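## Task

On the tall shelving unit, one jar on the third shelf up from the floor pokes out past the shelf's front edge. Move it so its entire base rests on that same shelf, without shifting any other container on the unit. The jar must stay upright and not topple or finish leaning, or the task fails.

## Robot and tools

ROBOT. TidyBot++: a wheeled base 0.54 m long, 0.50 m wide and 0.38 m tall on four powered casters, carrying a single seven-joint arm with a two-finger gripper. The shoulder sits 0.12 m ahead of the base centre at 0.68 m height. Segments: upper arm 0.42 m, forearm 0.31 m, hand 0.31 m to the hand point. The arm begins folded, hand pointing down, wrist poking up to 0.08 m past the base front. Cameras: base_camera (644x364, pinhole) and wrist_camera (644x476 fisheye, looks along the hand). Loose objects may occasionally get a small nudge from outside.

FRAMES. Base frame: origin on the floor below the base centre, x ahead, y to the left, z up, metres. hand_pose is reported here as the midpoint between the finger pads; the hand's own z axis runs along the fingers and the fingers close along its y axis. Odometry frame = base frame at scene start; base_odometry counts wheel turns only (slip counts as travel), heading in rad, left positive, -3.142 to 3.142. base_tilt is in degrees, forward and right positive.

move. One action per call, built from any of base, joints, target, plus optional speeds; cameras and blocking are not part of the action. All listed motions start together.
- base: an object of relative offsets from where the base is when the command starts, along its current axes: translate_m (forward +, -2 to 2 m), strafe_m (left +, -2 to 2 m), rotate_rad (counter-clockwise from above +, -6.3 to 6.3). Translation and strafe combine into one straight drive.
- joints: absolute angles by name, radians. joint_1_rad any angle (positive turns the arm clockwise from above, opposite to heading); joint_2_rad -2.249 to 2.249 (shoulder, 0 upright, + leans forward); joint_3_rad any angle; joint_4_rad -2.579 to 2.579 (elbow, negative bends forward when joint_3 is 3.14); joint_5_rad any angle; joint_6_rad -2.099 to 2.099 (wrist, negative bends forward in the reference posture); joint_7_rad any angle (1.57 with hand down puts the fingers opening left/right); gripper_pos 0 (open) to 1 (closed), gap about 85 x (1 - gripper_pos) mm. Unbounded joints take the short way; for big turns send steps below half a turn. Done tolerance ±0.039 for joints 1-4, ±0.095 for 5-7, ±0.03 gripper.
- target: one list of seven numbers, an absolute hand pose in the base frame: x, y, z in metres, then quaternion qw, qx, qy, qz. Alongside it, joints may contain only gripper_pos. The solver picks all joints itself and favours the folded posture, so the elbow can swing; the hand may curve and overshoot. Usually ends off_target within about 3 cm; correct by adding (wanted - read hand_pose) to the last target. To keep a holding hand still, resend hand_target, not hand_pose.
- speeds: per-action caps: translate_m and strafe_m 0.05 to 0.5 m/s (give only one when driving both), rotate_rad 0.1 to 1.57 rad/s.
- cameras: list of base_camera, wrist_camera or all; omitted means all, [] means none.
- blocking: true/omitted waits for rest; false returns in about 0.5 s while motion continues, and later moves override only the parts they name.
No action exceeds 15 s; base moves time out after 14 s.

wait(seconds 0 to 10, cameras): no new command, returns state and images; returns early once moves settle. stop(cameras): brakes everything still running; braked parts report stopped and may keep pressing on contacts. zoom_image(camera, region [x0, y0, x1, y1] pixels, top-left origin, at most 504x504): closer view of that camera's latest image. finished_scene(scene): ends the current scene irreversibly; the goal must hold with the robot gone. Its result gives the next task.

RESULT LINES. move says done or the worst status. base_status, joint_status, hand_status: done, moving, off_target (resting away from target, may still push), stopped, not_followed (checker withheld targets; "joint command not followed" or "pose unreachable", with cause: for self-collision), contact_stop or time_out (unrequested stops; the target is dropped), torque_fault, limit_stop_at_motor_heat. An unrequested stop, a refused call, or a torque fault cancels the rest of that reply's calls; an invalid call (unknown key) does not. on_its_own lists uncommanded behaviour. motor_effort is percent of max torque per joint, bracket = peak in last action; readings carry bias and noise. hand_target is where the hand would sit with joints at targets. "ARM HIT" means the arm struck the base or itself. MOTOR HOT appears from 60 °C; at 75 °C an OVER-TEMPERATURE FAULT lets the arm sink for 30-60 s. "pictures" names the images' order; frames can lag the state slightly.

CAUTIONS. The arm does not avoid obstacles and keeps pushing when blocked, and nothing prevents it from hitting the base. A blocked base pushes hard until timeout and can still report done. Arm contact above about 0.6 m while driving or turning, sideways swings while stretched, or reaching far over nearby furniture can tip the robot; backing off or retracting the arm rights it. Forward-pointing low close targets often miss or crash into the base. Hand pointing down tops out near 0.94 m, only close in. Friction can leave joints slightly short; small repeated steps accumulate. Avoid drops, slams, hard pushes, squeezing something that still rests on a surface, and long stretched-out holds that heat the motors. Jars must stay upright; knock nothing else off the shelves.

Each tool is called after "Call:" as name([rows], argument=value, ...), one row to a line, values as JSON.

## Session

Call:
move()

Scene clock: 0.00 s.
base_odometry: x=+0.000 y=+0.000 heading=+0.000
base_tilt: forward=+0.4 right=-1.2
base_status: not commanded
joint_positions: joint_1_rad=-0.039 joint_2_rad=-0.383 joint_3_rad=+3.156 joint_4_rad=-2.518 joint_5_rad=-0.010 joint_6_rad=-0.922 joint_7_rad=+1.592 gripper_pos=+0.000
joint_status: not commanded
motor_effort: joint_1_rad=+0 joint_2_rad=-1 joint_3_rad=-1 joint_4_rad=+14 joint_5_rad=+0 joint_6_rad=+2 joint_7_rad=-1
hand_pose: x=+0.2535 y=+0.0078 z=+0.5937 quat_wxyz=(-0.007, +0.999, +0.020, +0.042) (m; base frame)
hand_target: x=+0.2535 y=+0.0078 z=+0.5937 quat_wxyz=(-0.007, +0.999, +0.020, +0.042) (m; base frame)
hand_status: not commanded
pictures: base_camera, wrist_camera

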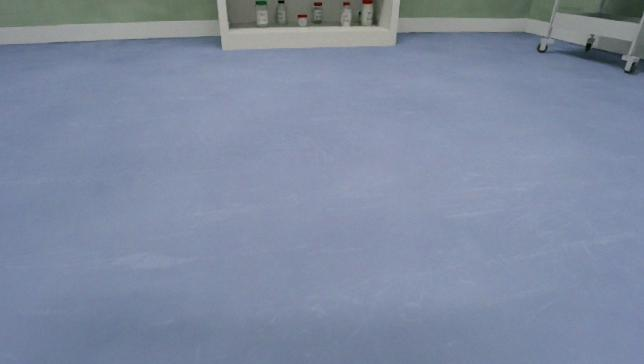

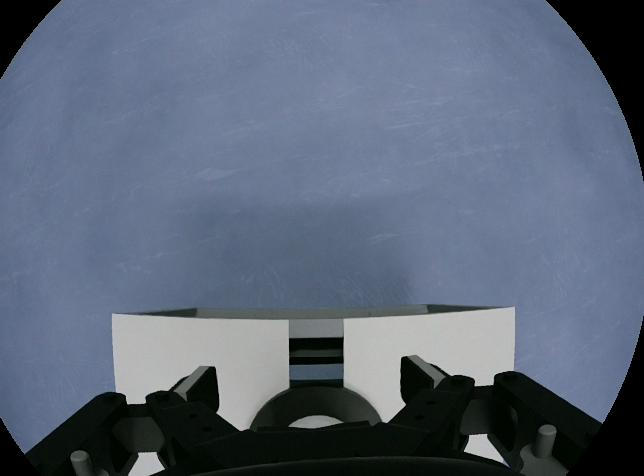

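Call:
move(joints={"joint_6_rad": 0.5})

Scene clock: 4.17 s.
move: done
base_odometry: x=+0.000 y=+0.000 heading=+0.000
base_tilt: forward=+0.5 right=-1.2
base_status: not commanded
joint_positions: joint_1_rad=-0.039 joint_2_rad=-0.383 joint_3_rad=+3.156 joint_4_rad=-2.518 joint_5_rad=-0.010 joint_6_rad=+0.439 joint_7_rad=+1.592 gripper_pos=+0.000
joint_status: all done
motor_effort: joint_1_rad=+0(1) joint_2_rad=-7(7) joint_3_rad=-1(1) joint_4_rad=+19(19) joint_5_rad=+0(1) joint_6_rad=+9(11) joint_7_rad=+0(2)
hand_pose: x=+0.5363 y=+0.0097 z=+0.8648 quat_wxyz=(-0.005, +0.750, +0.011, +0.661) (m; base frame)
hand_target: x=+0.5381 y=+0.0095 z=+0.8836 quat_wxyz=(-0.005, +0.730, +0.010, +0.684) (m; base frame)
hand_status: not commanded
pictures: base_camera, wrist_camera

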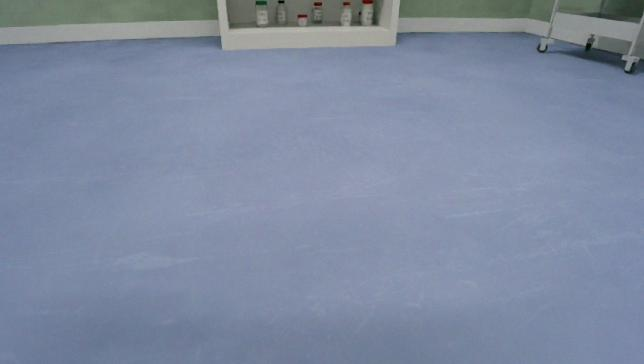

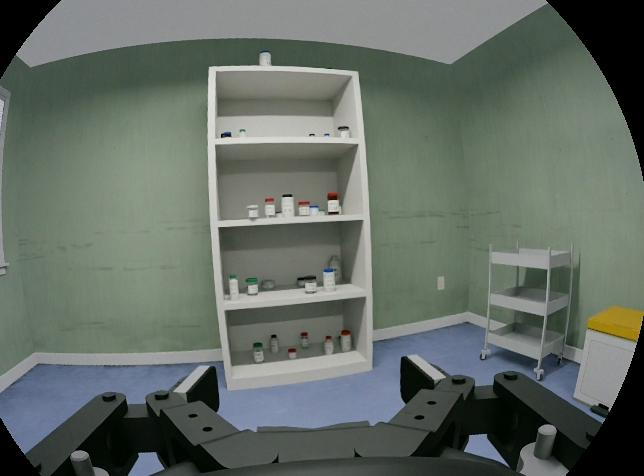

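Call:
zoom_image(camera="wrist_camera", region=[200, 180, 380, 310])

Call:
zoom_image(camera="wrist_camera", region=[200, 40, 380, 230])

Call:
zoom_image(camera="wrist_camera", region=[200, 270, 400, 400])

Scaled by 2.800.

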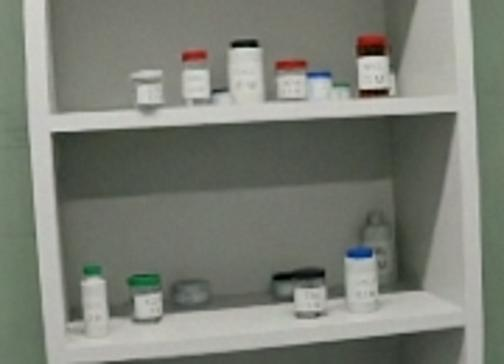

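Scaled by 2.653.

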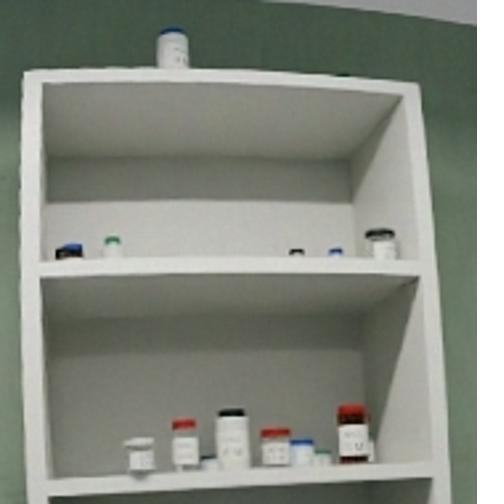

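Scaled by 2.520.

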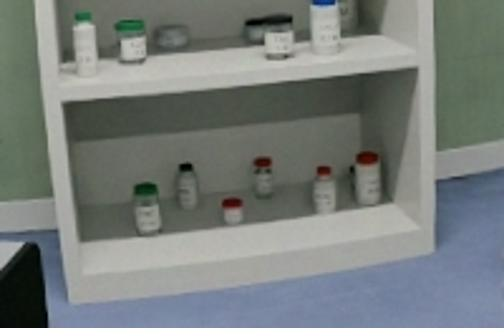

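Call:
move(base={"translate_m": 0.95, "strafe_m": 0.05, "rotate_rad": 0.24}, joints={"joint_6_rad": 0.6})

Scene clock: 8.97 s.
move: done
base_odometry: x=+0.950 y=+0.050 heading=+0.240
base_tilt: forward=+0.5 right=-1.2
base_status: done
joint_positions: joint_1_rad=-0.039 joint_2_rad=-0.382 joint_3_rad=+3.156 joint_4_rad=-2.518 joint_5_rad=-0.010 joint_6_rad=+0.554 joint_7_rad=+1.592 gripper_pos=+0.000
joint_status: all done
motor_effort: joint_1_rad=+0(2) joint_2_rad=-7(9) joint_3_rad=-1(2) joint_4_rad=+19(21) joint_5_rad=+0(1) joint_6_rad=+9(11) joint_7_rad=-1(1)
hand_pose: x=+0.5390 y=+0.0093 z=+0.9006 quat_wxyz=(-0.005, +0.711, +0.010, +0.703) (m; base frame)
hand_target: x=+0.5386 y=+0.0090 z=+0.9147 quat_wxyz=(-0.005, +0.695, +0.009, +0.719) (m; base frame)
hand_status: not commanded
pictures: base_camera, wrist_camera

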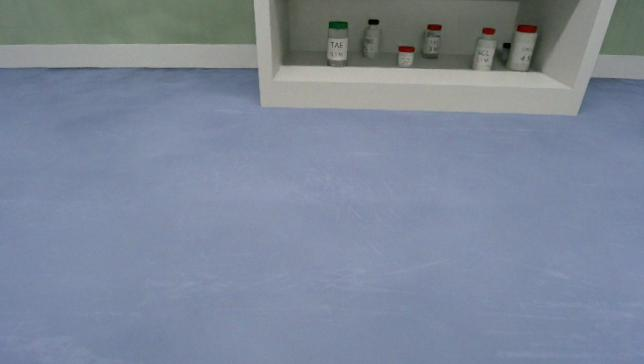

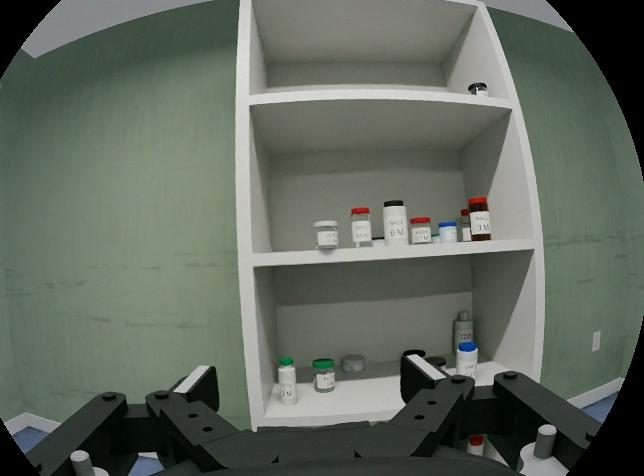

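Call:
zoom_image(camera="wrist_camera", region=[240, 180, 420, 280])

Call:
zoom_image(camera="wrist_camera", region=[380, 180, 560, 280])

Scaled by 2.800.

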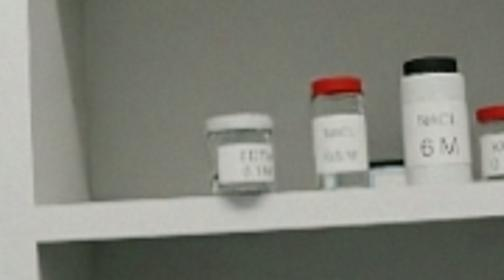

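Scaled by 2.800.

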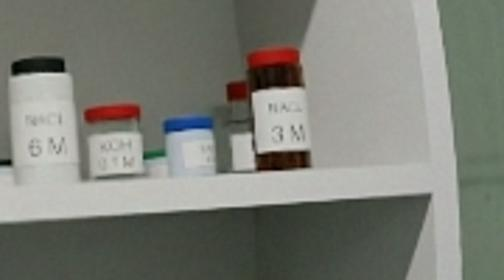

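Call:
zoom_image(camera="wrist_camera", region=[140, 330, 480, 476])

Scaled by 1.482.

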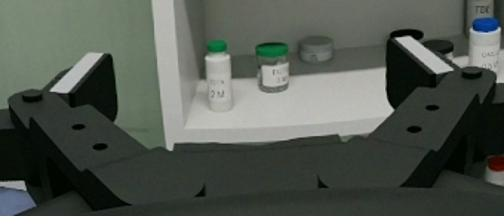

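Call:
move(base={"translate_m": 0.18}, joints={"gripper_pos": 1.0})

Scene clock: 12.53 s.
move: done
base_odometry: x=+1.125 y=+0.093 heading=+0.240
base_tilt: forward=+0.5 right=-1.2
base_status: done
joint_positions: joint_1_rad=-0.039 joint_2_rad=-0.378 joint_3_rad=+3.156 joint_4_rad=-2.518 joint_5_rad=-0.010 joint_6_rad=+0.554 joint_7_rad=+1.592 gripper_pos=+0.999
joint_status: all done
motor_effort: joint_1_rad=+0(1) joint_2_rad=-7(9) joint_3_rad=-1(1) joint_4_rad=+18(20) joint_5_rad=+0(1) joint_6_rad=+10(11) joint_7_rad=-1(2)
hand_pose: x=+0.5399 y=+0.0094 z=+0.8989 quat_wxyz=(-0.005, +0.712, +0.010, +0.702) (m; base frame)
hand_target: x=+0.5386 y=+0.0090 z=+0.9147 quat_wxyz=(-0.005, +0.695, +0.009, +0.719) (m; base frame)
hand_status: not commanded
pictures: base_camera, wrist_camera

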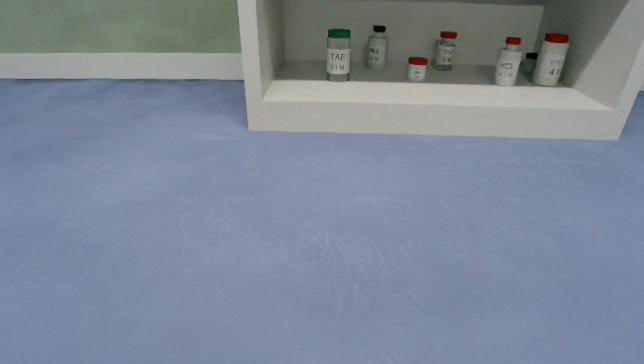

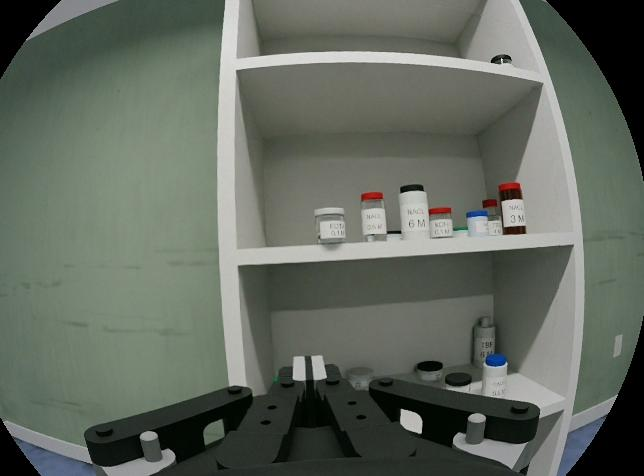

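Call:
zoom_image(camera="wrist_camera", region=[240, 180, 420, 280])

Call:
zoom_image(camera="wrist_camera", region=[220, 320, 420, 476])

Scaled by 2.800.

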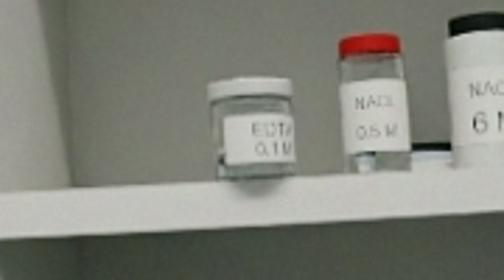

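Scaled by 2.520.

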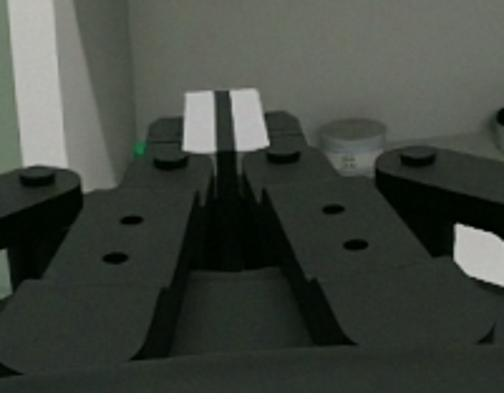

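Call:
move(base={"translate_m": 0.23, "strafe_m": -0.035}, joints={"joint_4_rad": -2.19, "joint_6_rad": 0.285})

Scene clock: 16.87 s.
move: done
base_odometry: x=+1.357 y=+0.114 heading=+0.241
base_tilt: forward=+0.5 right=-1.2
base_status: done
joint_positions: joint_1_rad=-0.039 joint_2_rad=-0.376 joint_3_rad=+3.156 joint_4_rad=-2.209 joint_5_rad=-0.010 joint_6_rad=+0.347 joint_7_rad=+1.592 gripper_pos=+0.999
joint_status: all done
motor_effort: joint_1_rad=+0(1) joint_2_rad=-9(12) joint_3_rad=-1(1) joint_4_rad=+20(21) joint_5_rad=-1(1) joint_6_rad=+10(11) joint_7_rad=-1(2)
hand_pose: x=+0.5782 y=+0.0103 z=+1.0184 quat_wxyz=(-0.006, +0.676, +0.009, +0.737) (m; base frame)
hand_target: x=+0.5785 y=+0.0104 z=+1.0136 quat_wxyz=(-0.006, +0.690, +0.010, +0.724) (m; base frame)
hand_status: not commanded
pictures: base_camera, wrist_camera

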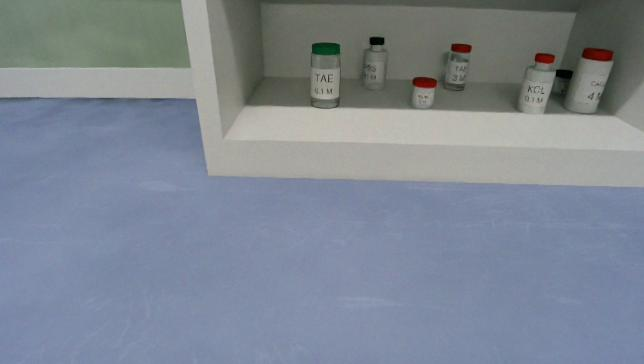

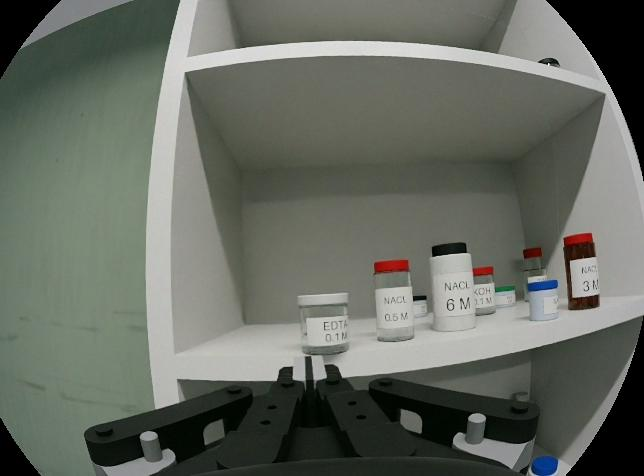

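Call:
zoom_image(camera="wrist_camera", region=[220, 270, 440, 410])

Call:
zoom_image(camera="wrist_camera", region=[280, 280, 380, 380])

Scaled by 2.291.

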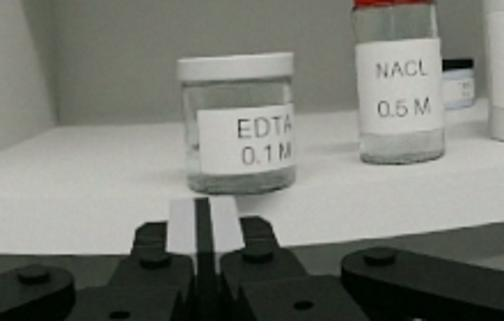

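Scaled by 5.040.

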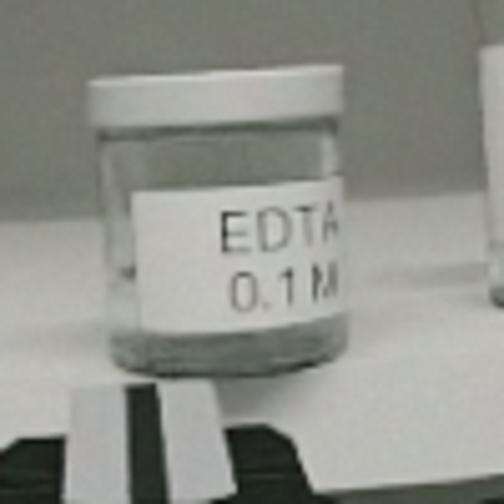

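Call:
move(base={"translate_m": 0.12, "strafe_m": -0.018}, joints={"joint_4_rad": -2.1, "joint_6_rad": 0.095}, speeds={"translate_m": 0.3})

Scene clock: 22.50 s.
move: done
base_odometry: x=+1.478 y=+0.125 heading=+0.241
base_tilt: forward=+0.5 right=-1.2
base_status: done
joint_positions: joint_1_rad=-0.039 joint_2_rad=-0.374 joint_3_rad=+3.156 joint_4_rad=-2.119 joint_5_rad=-0.010 joint_6_rad=+0.156 joint_7_rad=+1.592 gripper_pos=+0.999
joint_status: all done
motor_effort: joint_1_rad=-1(1) joint_2_rad=-8(12) joint_3_rad=-1(2) joint_4_rad=+21(22) joint_5_rad=+0(1) joint_6_rad=+10(11) joint_7_rad=-1(2)
hand_pose: x=+0.5860 y=+0.0112 z=+1.0138 quat_wxyz=(-0.007, +0.713, +0.011, +0.701) (m; base frame)
hand_target: x=+0.5838 y=+0.0112 z=+1.0103 quat_wxyz=(-0.007, +0.725, +0.011, +0.689) (m; base frame)
hand_status: not commanded
pictures: base_camera, wrist_camera

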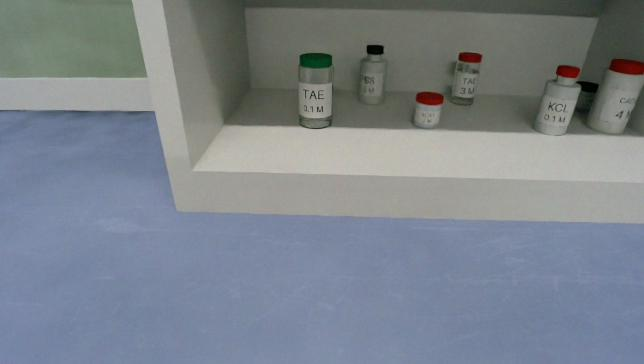

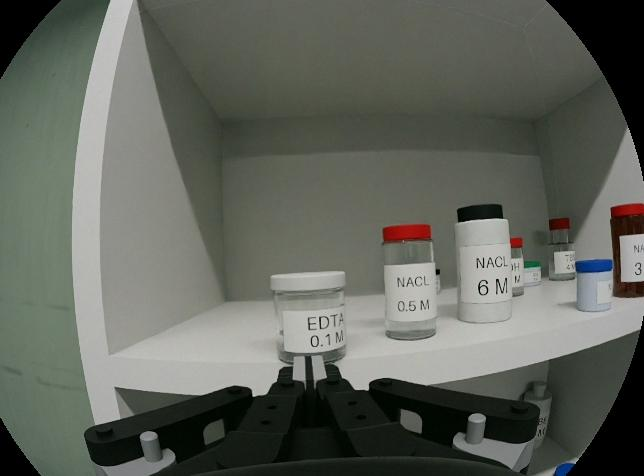

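Call:
zoom_image(camera="wrist_camera", region=[250, 260, 370, 380])

Scaled by 4.200.

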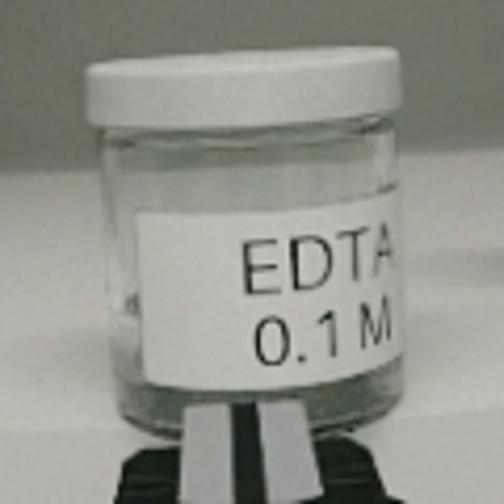

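Call:
move(base={"translate_m": 0.06, "strafe_m": -0.003}, speeds={"translate_m": 0.15}, cameras=["wrist_camera"])

Call:
zoom_image(camera="wrist_camera", region=[220, 230, 400, 400])

Scene clock: 25.07 s.
move: done
base_odometry: x=+1.537 y=+0.136 heading=+0.241
base_tilt: forward=+0.5 right=-1.2
base_status: done
joint_positions: joint_1_rad=-0.039 joint_2_rad=-0.375 joint_3_rad=+3.156 joint_4_rad=-2.118 joint_5_rad=-0.010 joint_6_rad=+0.154 joint_7_rad=+1.592 gripper_pos=+0.999
joint_status: not commanded
motor_effort: joint_1_rad=-1(1) joint_2_rad=-8(12) joint_3_rad=-1(1) joint_4_rad=+21(22) joint_5_rad=+0(1) joint_6_rad=+10(11) joint_7_rad=+0(2)
hand_pose: x=+0.5857 y=+0.0112 z=+1.0138 quat_wxyz=(-0.007, +0.713, +0.011, +0.701) (m; base frame)
hand_target: x=+0.5838 y=+0.0112 z=+1.0103 quat_wxyz=(-0.007, +0.725, +0.011, +0.689) (m; base frame)
hand_status: not commanded
pictures: wrist_camera

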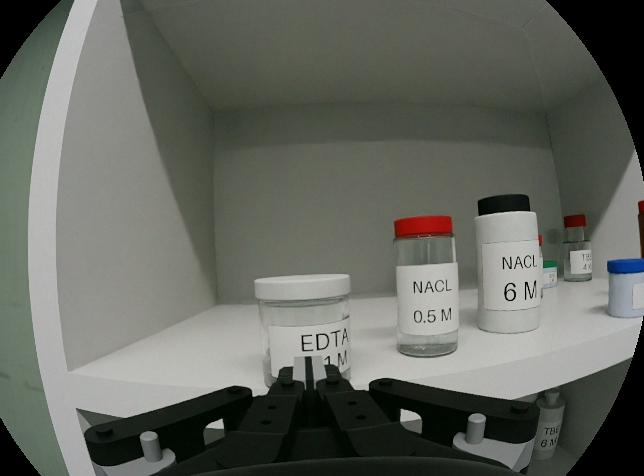

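Scaled by 2.800.

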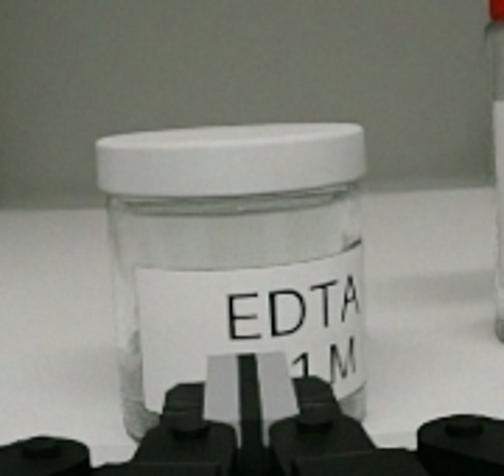

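Call:
move(base={"translate_m": 0.078}, speeds={"translate_m": 0.07}, cameras=["wrist_camera"])

Call:
zoom_image(camera="wrist_camera", region=[200, 230, 400, 400])

Scene clock: 27.23 s.
move: done
base_odometry: x=+1.613 y=+0.154 heading=+0.241
base_tilt: forward=+0.5 right=-1.2
base_status: done
joint_positions: joint_1_rad=-0.039 joint_2_rad=-0.377 joint_3_rad=+3.156 joint_4_rad=-2.118 joint_5_rad=-0.010 joint_6_rad=+0.154 joint_7_rad=+1.592 gripper_pos=+0.999
joint_status: not commanded
motor_effort: joint_1_rad=+0(1) joint_2_rad=-10(12) joint_3_rad=-1(1) joint_4_rad=+21(22) joint_5_rad=+0(1) joint_6_rad=+10(11) joint_7_rad=-1(2)
hand_pose: x=+0.5852 y=+0.0111 z=+1.0144 quat_wxyz=(-0.007, +0.713, +0.011, +0.701) (m; base frame)
hand_target: x=+0.5838 y=+0.0112 z=+1.0103 quat_wxyz=(-0.007, +0.725, +0.011, +0.689) (m; base frame)
hand_status: not commanded
pictures: wrist_camera

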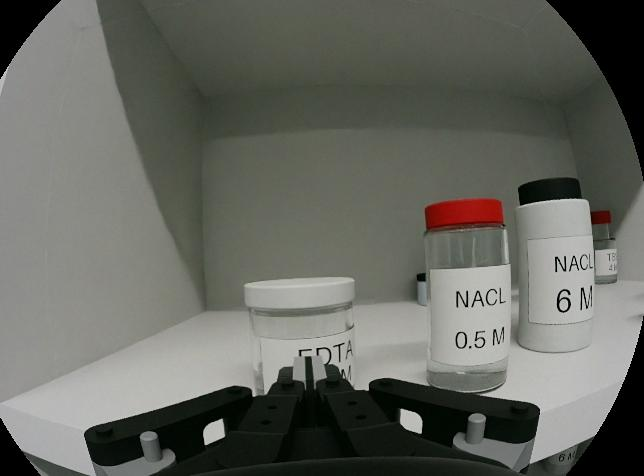

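Scaled by 2.520.

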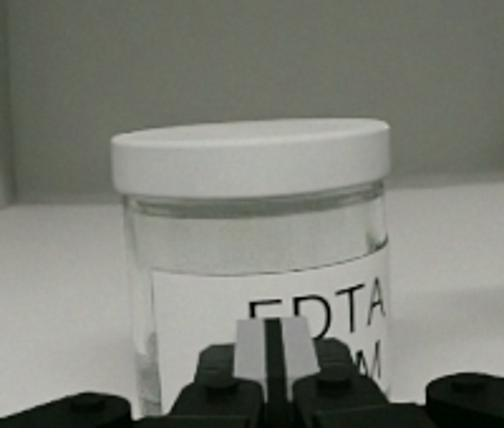

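Call:
move(base={"translate_m": -0.16}, cameras=["wrist_camera"])

Call:
zoom_image(camera="wrist_camera", region=[200, 240, 420, 400])

Scene clock: 29.03 s.
move: done
base_odometry: x=+1.457 y=+0.116 heading=+0.241
base_tilt: forward=+0.5 right=-1.2
base_status: done
joint_positions: joint_1_rad=-0.039 joint_2_rad=-0.383 joint_3_rad=+3.156 joint_4_rad=-2.118 joint_5_rad=-0.010 joint_6_rad=+0.153 joint_7_rad=+1.592 gripper_pos=+0.999
joint_status: not commanded
motor_effort: joint_1_rad=+0(1) joint_2_rad=-9(12) joint_3_rad=-1(2) joint_4_rad=+21(22) joint_5_rad=+0(1) joint_6_rad=+10(11) joint_7_rad=-1(2)
hand_pose: x=+0.5833 y=+0.0111 z=+1.0169 quat_wxyz=(-0.007, +0.711, +0.011, +0.703) (m; base frame)
hand_target: x=+0.5838 y=+0.0112 z=+1.0103 quat_wxyz=(-0.007, +0.725, +0.011, +0.689) (m; base frame)
hand_status: not commanded
pictures: wrist_camera

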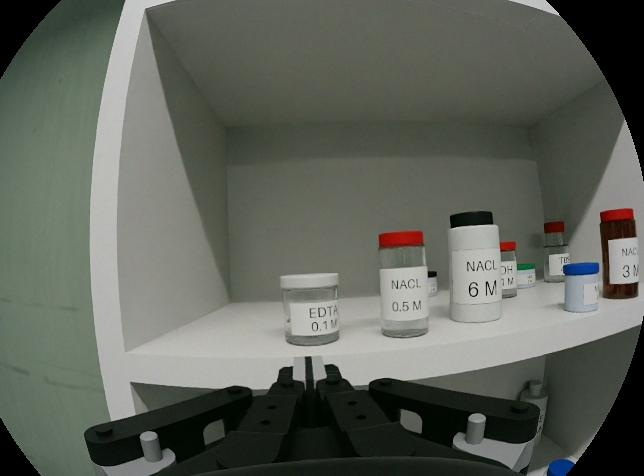

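Scaled by 2.291.

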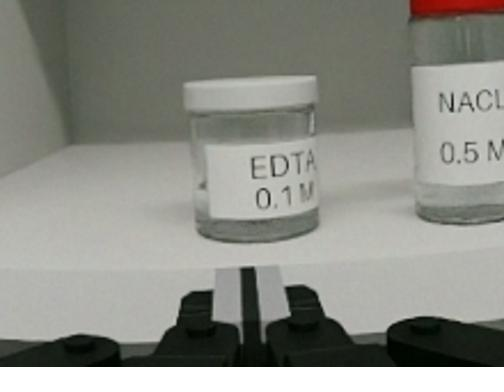

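Call:
finished_scene(scene=1)

The scene is finished: the task was done.


## Next scene

On the tall shelving unit, one jar on the second shelf up from the floor pokes out past the shelf's front edge. Move it so its entire base rests on that same shelf, without shifting any other container on the unit. The jar must stay upright and not topple or finish leaning, or the task fails.

Call:
move(joints={"joint_6_rad": 0.5})

Scene clock: 1.97 s.
move: done
base_odometry: x=+0.000 y=+0.000 heading=+0.000
base_tilt: forward=+0.5 right=-1.2
base_status: not commanded
joint_positions: joint_1_rad=-0.018 joint_2_rad=-0.335 joint_3_rad=+3.125 joint_4_rad=-2.528 joint_5_rad=-0.023 joint_6_rad=+0.441 joint_7_rad=+1.531 gripper_pos=+0.000
joint_status: all done
motor_effort: joint_1_rad=+0(1) joint_2_rad=-7(8) joint_3_rad=+0(1) joint_4_rad=+18(18) joint_5_rad=-1(1) joint_6_rad=+9(10) joint_7_rad=+0(2)
hand_pose: x=+0.5420 y=+0.0137 z=+0.8401 quat_wxyz=(-0.024, +0.768, -0.011, +0.640) (m; base frame)
hand_target: x=+0.5447 y=+0.0135 z=+0.8581 quat_wxyz=(-0.025, +0.749, -0.011, +0.662) (m; base frame)
hand_status: not commanded
pictures: base_camera, wrist_camera

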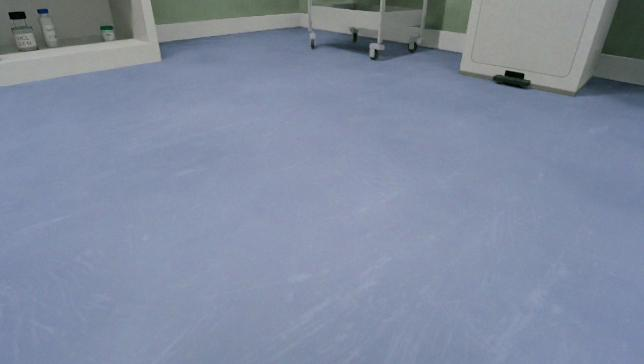

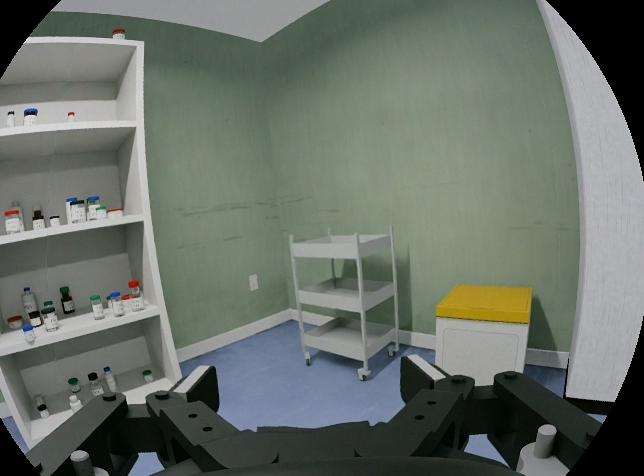

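Call:
zoom_image(camera="wrist_camera", region=[0, 250, 180, 440])

Scaled by 2.653.

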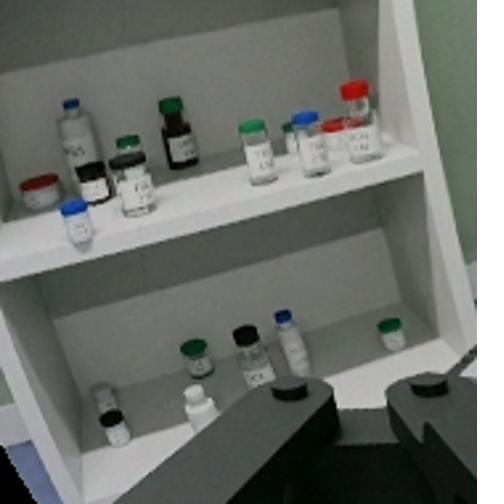

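Call:
move(base={"translate_m": 0.9, "strafe_m": 0.32, "rotate_rad": 0.85}, joints={"joint_7_rad": 1.582})

Scene clock: 8.03 s.
move: done
base_odometry: x=+0.900 y=+0.320 heading=+0.851
base_tilt: forward=+0.5 right=-1.2
base_status: done
joint_positions: joint_1_rad=-0.018 joint_2_rad=-0.335 joint_3_rad=+3.125 joint_4_rad=-2.528 joint_5_rad=-0.023 joint_6_rad=+0.444 joint_7_rad=+1.557 gripper_pos=+0.000
joint_status: all done
motor_effort: joint_1_rad=+0(2) joint_2_rad=-7(10) joint_3_rad=-1(2) joint_4_rad=+18(19) joint_5_rad=+0(1) joint_6_rad=+10(11) joint_7_rad=+0(2)
hand_pose: x=+0.5421 y=+0.0137 z=+0.8408 quat_wxyz=(-0.016, +0.767, -0.002, +0.641) (m; base frame)
hand_target: x=+0.5447 y=+0.0135 z=+0.8581 quat_wxyz=(-0.008, +0.749, +0.007, +0.663) (m; base frame)
hand_status: not commanded
pictures: base_camera, wrist_camera

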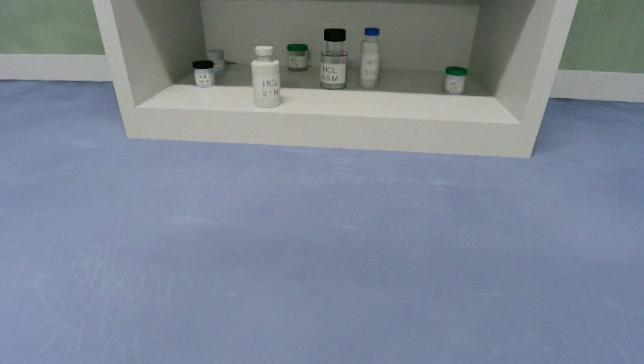

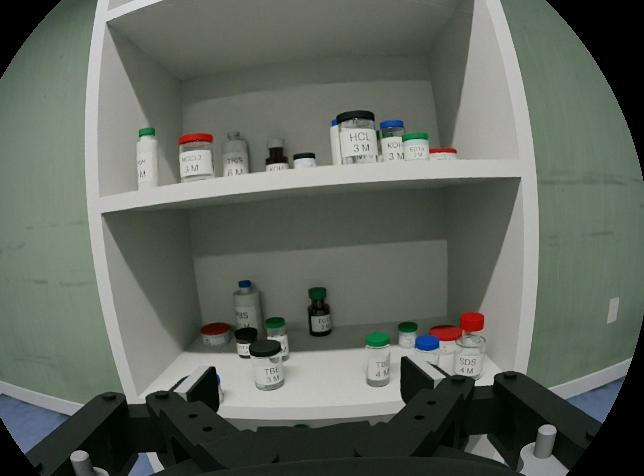

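Call:
zoom_image(camera="wrist_camera", region=[130, 270, 350, 430])

Scaled by 2.291.

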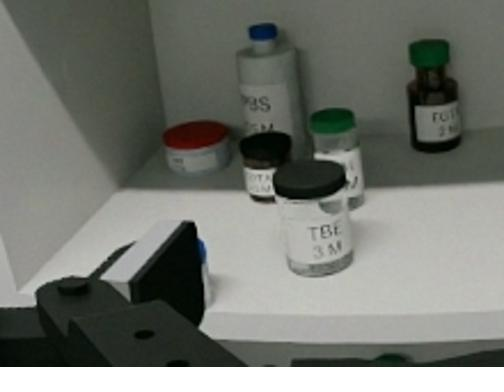

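Call:
move(base={"translate_m": -0.05, "strafe_m": 0.25, "rotate_rad": -0.05}, joints={"gripper_pos": 1.0, "joint_7_rad": 1.607})

Scene clock: 12.07 s.
move: done
base_odometry: x=+0.679 y=+0.448 heading=+0.800
base_tilt: forward=+0.5 right=-1.2
base_status: done
joint_positions: joint_1_rad=-0.018 joint_2_rad=-0.335 joint_3_rad=+3.125 joint_4_rad=-2.528 joint_5_rad=-0.023 joint_6_rad=+0.444 joint_7_rad=+1.566 gripper_pos=+0.999
joint_status: all done
motor_effort: joint_1_rad=+0(2) joint_2_rad=-7(9) joint_3_rad=+0(3) joint_4_rad=+18(19) joint_5_rad=+0(1) joint_6_rad=+9(11) joint_7_rad=-1(2)
hand_pose: x=+0.5421 y=+0.0137 z=+0.8409 quat_wxyz=(-0.013, +0.767, +0.002, +0.641) (m; base frame)
hand_target: x=+0.5447 y=+0.0135 z=+0.8581 quat_wxyz=(+0.000, +0.749, +0.017, +0.663) (m; base frame)
hand_status: not commanded
pictures: base_camera, wrist_camera

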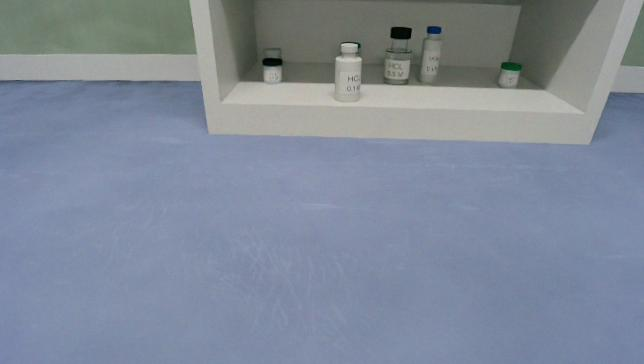

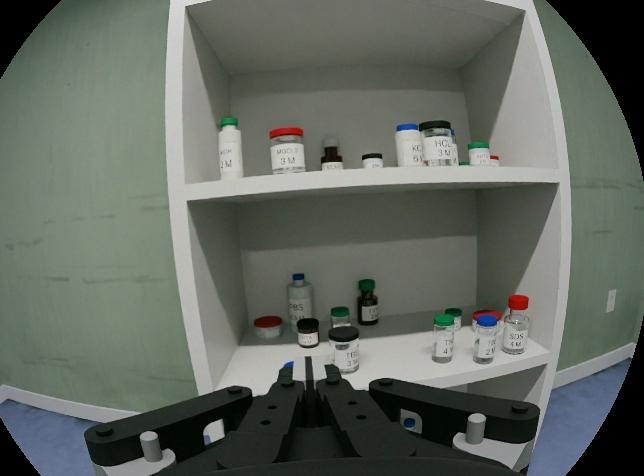

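Call:
zoom_image(camera="wrist_camera", region=[210, 300, 390, 420])

Scaled by 2.800.

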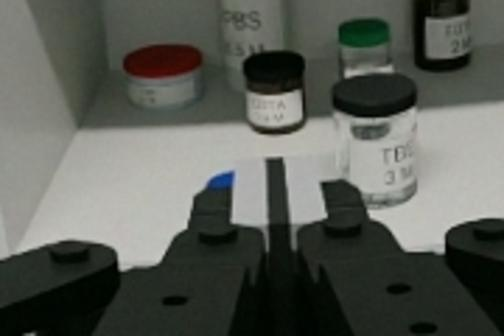

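Call:
move(base={"strafe_m": 0.03}, joints={"joint_2_rad": 0.98, "joint_4_rad": -2.02, "joint_6_rad": 1.49, "joint_7_rad": 1.63})

Call:
zoom_image(camera="wrist_camera", region=[200, 230, 420, 400])

Scene clock: 16.13 s.
move: done
base_odometry: x=+0.658 y=+0.468 heading=+0.801
base_tilt: forward=+0.5 right=-1.2
base_status: done
joint_positions: joint_1_rad=-0.018 joint_2_rad=+0.982 joint_3_rad=+3.123 joint_4_rad=-2.044 joint_5_rad=-0.023 joint_6_rad=+1.429 joint_7_rad=+1.566 gripper_pos=+0.999
joint_status: all done
motor_effort: joint_1_rad=+0(1) joint_2_rad=-38(40) joint_3_rad=-2(3) joint_4_rad=+6(19) joint_5_rad=+0(1) joint_6_rad=+10(12) joint_7_rad=-1(2)
hand_pose: x=+0.8160 y=+0.0154 z=+0.5952 quat_wxyz=(-0.010, +0.716, -0.006, +0.698) (m; base frame)
hand_target: x=+0.8232 y=+0.0145 z=+0.6240 quat_wxyz=(+0.014, +0.685, +0.016, +0.728) (m; base frame)
hand_status: not commanded
pictures: base_camera, wrist_camera

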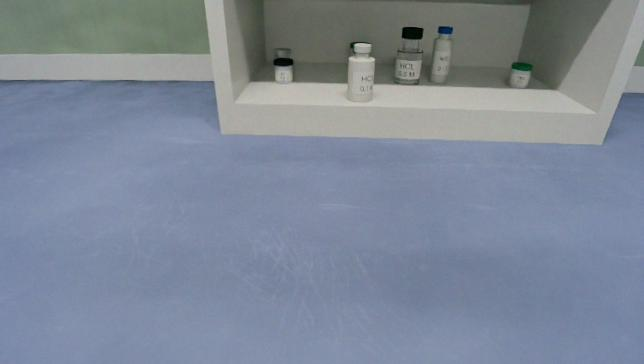

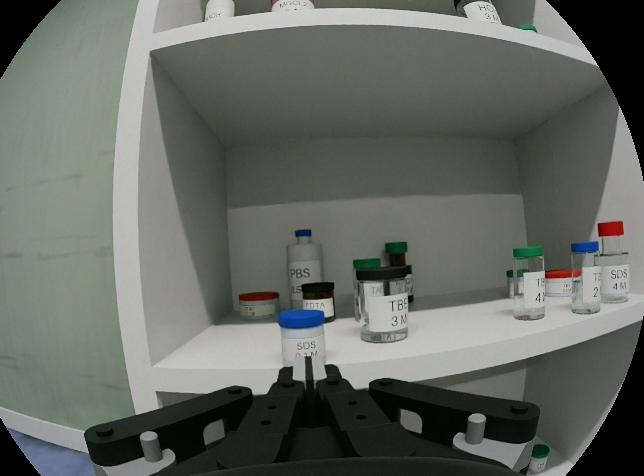

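Scaled by 2.291.

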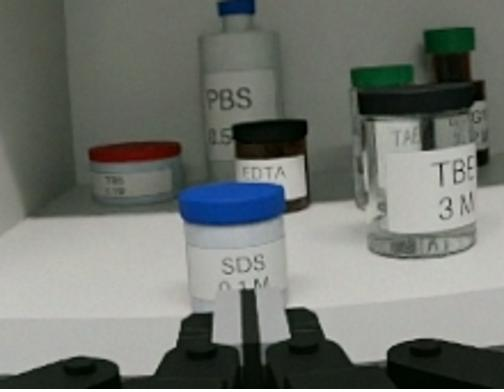

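Call:
move(base={"translate_m": 0.035, "strafe_m": 0.004}, speeds={"translate_m": 0.15}, cameras=["wrist_camera"])

Call:
zoom_image(camera="wrist_camera", region=[200, 230, 420, 400])

Scene clock: 17.87 s.
move: done
base_odometry: x=+0.679 y=+0.496 heading=+0.801
base_tilt: forward=+0.5 right=-1.2
base_status: done
joint_positions: joint_1_rad=-0.018 joint_2_rad=+0.983 joint_3_rad=+3.123 joint_4_rad=-2.033 joint_5_rad=-0.023 joint_6_rad=+1.432 joint_7_rad=+1.566 gripper_pos=+0.999
joint_status: not commanded
motor_effort: joint_1_rad=+0(1) joint_2_rad=-39(41) joint_3_rad=-2(2) joint_4_rad=+7(8) joint_5_rad=+0(1) joint_6_rad=+10(11) joint_7_rad=-1(1)
hand_pose: x=+0.8193 y=+0.0154 z=+0.5991 quat_wxyz=(-0.010, +0.712, -0.006, +0.702) (m; base frame)
hand_target: x=+0.8232 y=+0.0145 z=+0.6240 quat_wxyz=(+0.014, +0.685, +0.016, +0.728) (m; base frame)
hand_status: not commanded
pictures: wrist_camera

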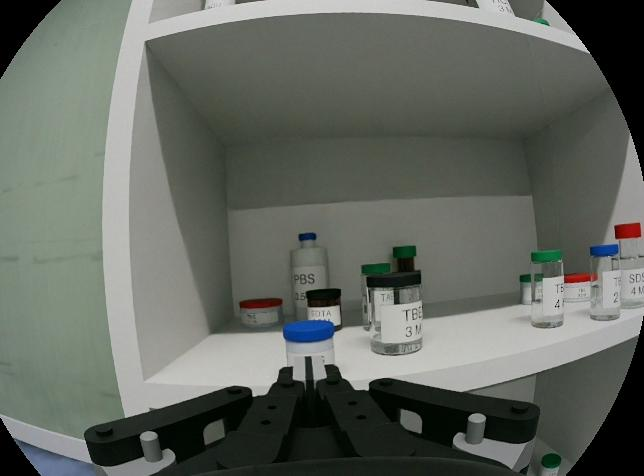

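Scaled by 2.291.

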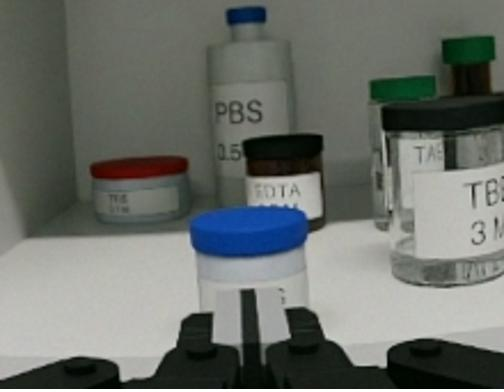

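Call:
move(base={"translate_m": 0.05}, joints={"joint_2_rad": 1.117, "joint_4_rad": -1.883}, speeds={"translate_m": 0.2}, cameras=["wrist_camera"])

Call:
zoom_image(camera="wrist_camera", region=[200, 230, 420, 400])

Scene clock: 19.73 s.
move: done
base_odometry: x=+0.714 y=+0.532 heading=+0.801
base_tilt: forward=+0.5 right=-1.2
base_status: done
joint_positions: joint_1_rad=-0.018 joint_2_rad=+1.126 joint_3_rad=+3.123 joint_4_rad=-1.901 joint_5_rad=-0.023 joint_6_rad=+1.435 joint_7_rad=+1.566 gripper_pos=+0.999
joint_status: all done
motor_effort: joint_1_rad=+0(1) joint_2_rad=-41(44) joint_3_rad=-2(2) joint_4_rad=+6(9) joint_5_rad=+0(1) joint_6_rad=+11(11) joint_7_rad=-1(2)
hand_pose: x=+0.8458 y=+0.0155 z=+0.5443 quat_wxyz=(-0.009, +0.715, -0.007, +0.699) (m; base frame)
hand_target: x=+0.8520 y=+0.0147 z=+0.5741 quat_wxyz=(+0.014, +0.685, +0.014, +0.728) (m; base frame)
hand_status: not commanded
pictures: wrist_camera

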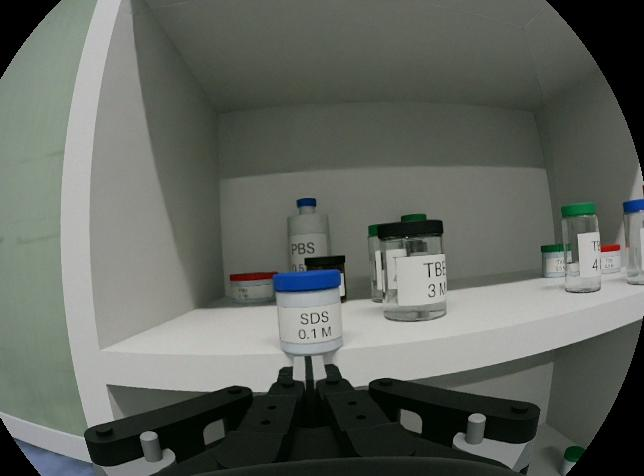

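Scaled by 2.291.

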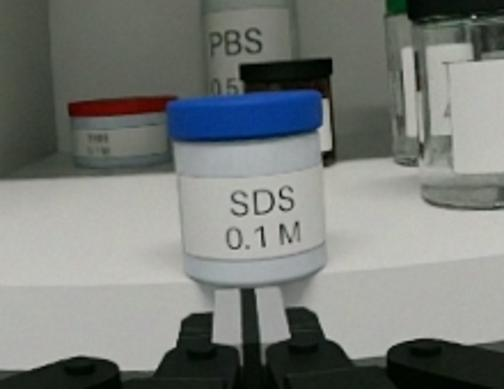

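Call:
move(base={"translate_m": 0.035, "strafe_m": -0.003}, joints={"joint_2_rad": 1.097}, speeds={"translate_m": 0.15}, cameras=["wrist_camera"])

Call:
zoom_image(camera="wrist_camera", region=[200, 230, 420, 400])

Scene clock: 21.83 s.
move: done
base_odometry: x=+0.740 y=+0.555 heading=+0.801
base_tilt: forward=+0.5 right=-1.2
base_status: done
joint_positions: joint_1_rad=-0.018 joint_2_rad=+1.120 joint_3_rad=+3.123 joint_4_rad=-1.891 joint_5_rad=-0.023 joint_6_rad=+1.435 joint_7_rad=+1.566 gripper_pos=+0.999
joint_status: all done
motor_effort: joint_1_rad=-1(1) joint_2_rad=-41(43) joint_3_rad=-2(2) joint_4_rad=+7(8) joint_5_rad=+0(1) joint_6_rad=+10(11) joint_7_rad=-1(2)
hand_pose: x=+0.8496 y=+0.0156 z=+0.5517 quat_wxyz=(-0.010, +0.709, -0.007, +0.705) (m; base frame)
hand_target: x=+0.8540 y=+0.0147 z=+0.5888 quat_wxyz=(+0.014, +0.678, +0.014, +0.735) (m; base frame)
hand_status: not commanded
pictures: wrist_camera

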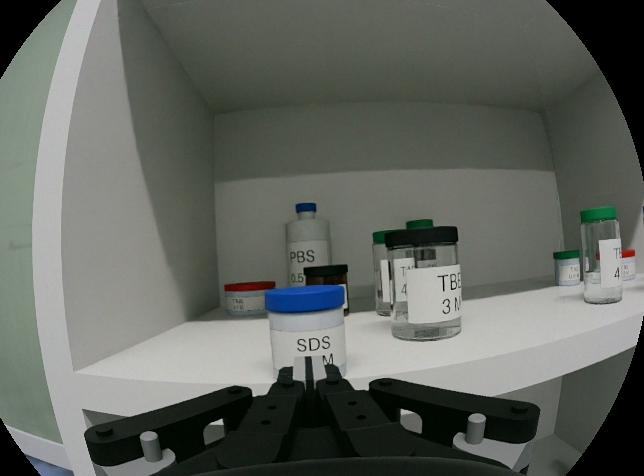

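Scaled by 2.291.

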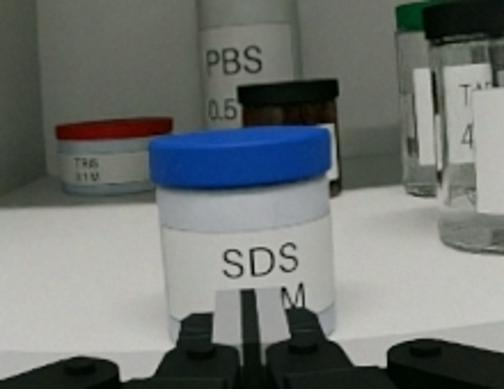

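Call:
move(base={"translate_m": 0.09}, speeds={"translate_m": 0.07}, cameras=["wrist_camera"])

Call:
zoom_image(camera="wrist_camera", region=[200, 230, 420, 400])

Scene clock: 24.20 s.
move: done
base_odometry: x=+0.803 y=+0.620 heading=+0.801
base_tilt: forward=+0.5 right=-1.2
base_status: done
joint_positions: joint_1_rad=-0.018 joint_2_rad=+1.120 joint_3_rad=+3.123 joint_4_rad=-1.891 joint_5_rad=-0.023 joint_6_rad=+1.435 joint_7_rad=+1.566 gripper_pos=+0.999
joint_status: not commanded
motor_effort: joint_1_rad=+0(2) joint_2_rad=-41(43) joint_3_rad=-2(2) joint_4_rad=+6(8) joint_5_rad=+0(1) joint_6_rad=+10(11) joint_7_rad=+0(2)
hand_pose: x=+0.8496 y=+0.0156 z=+0.5518 quat_wxyz=(-0.010, +0.709, -0.007, +0.705) (m; base frame)
hand_target: x=+0.8540 y=+0.0147 z=+0.5888 quat_wxyz=(+0.014, +0.678, +0.014, +0.735) (m; base frame)
hand_status: not commanded
pictures: wrist_camera

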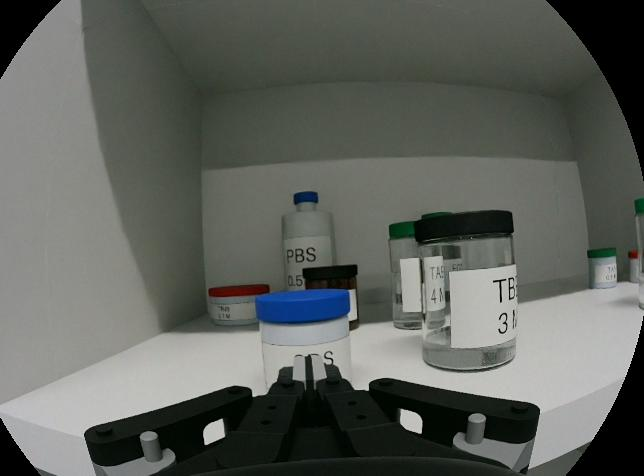

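Scaled by 2.291.

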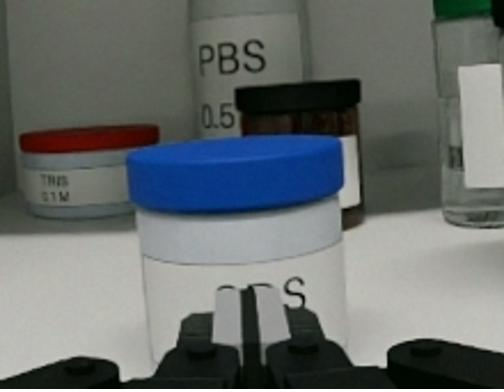

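Call:
move(base={"translate_m": -0.17}, cameras=["wrist_camera"])

Call:
zoom_image(camera="wrist_camera", region=[200, 230, 420, 400])

Scene clock: 25.90 s.
move: done
base_odometry: x=+0.685 y=+0.498 heading=+0.801
base_tilt: forward=+0.5 right=-1.2
base_status: done
joint_positions: joint_1_rad=-0.019 joint_2_rad=+1.120 joint_3_rad=+3.123 joint_4_rad=-1.891 joint_5_rad=-0.023 joint_6_rad=+1.436 joint_7_rad=+1.566 gripper_pos=+0.999
joint_status: not commanded
motor_effort: joint_1_rad=+0(5) joint_2_rad=-41(43) joint_3_rad=-2(3) joint_4_rad=+7(8) joint_5_rad=+0(1) joint_6_rad=+9(11) joint_7_rad=-1(2)
hand_pose: x=+0.8497 y=+0.0157 z=+0.5524 quat_wxyz=(-0.010, +0.709, -0.007, +0.706) (m; base frame)
hand_target: x=+0.8540 y=+0.0147 z=+0.5888 quat_wxyz=(+0.014, +0.678, +0.014, +0.735) (m; base frame)
hand_status: not commanded
pictures: wrist_camera

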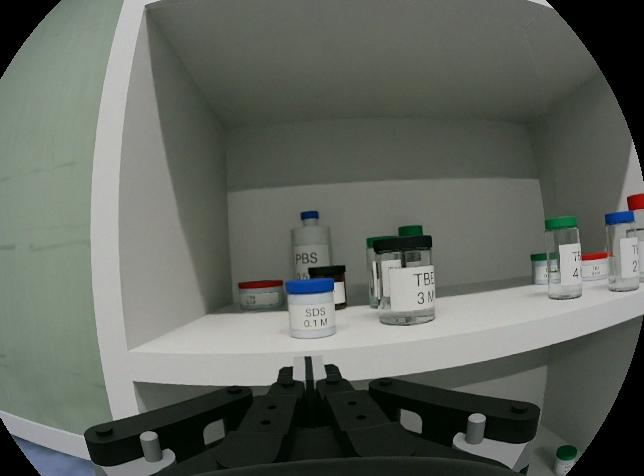

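Scaled by 2.291.

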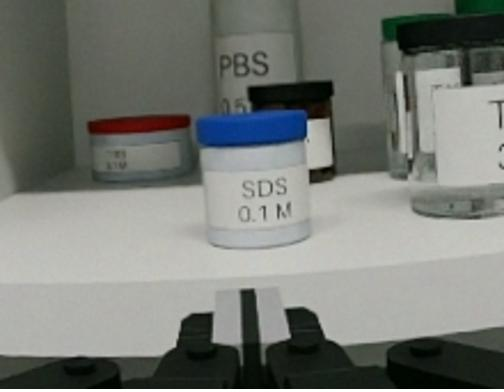

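Call:
finished_scene(scene=2)

The scene is finished: the task was done.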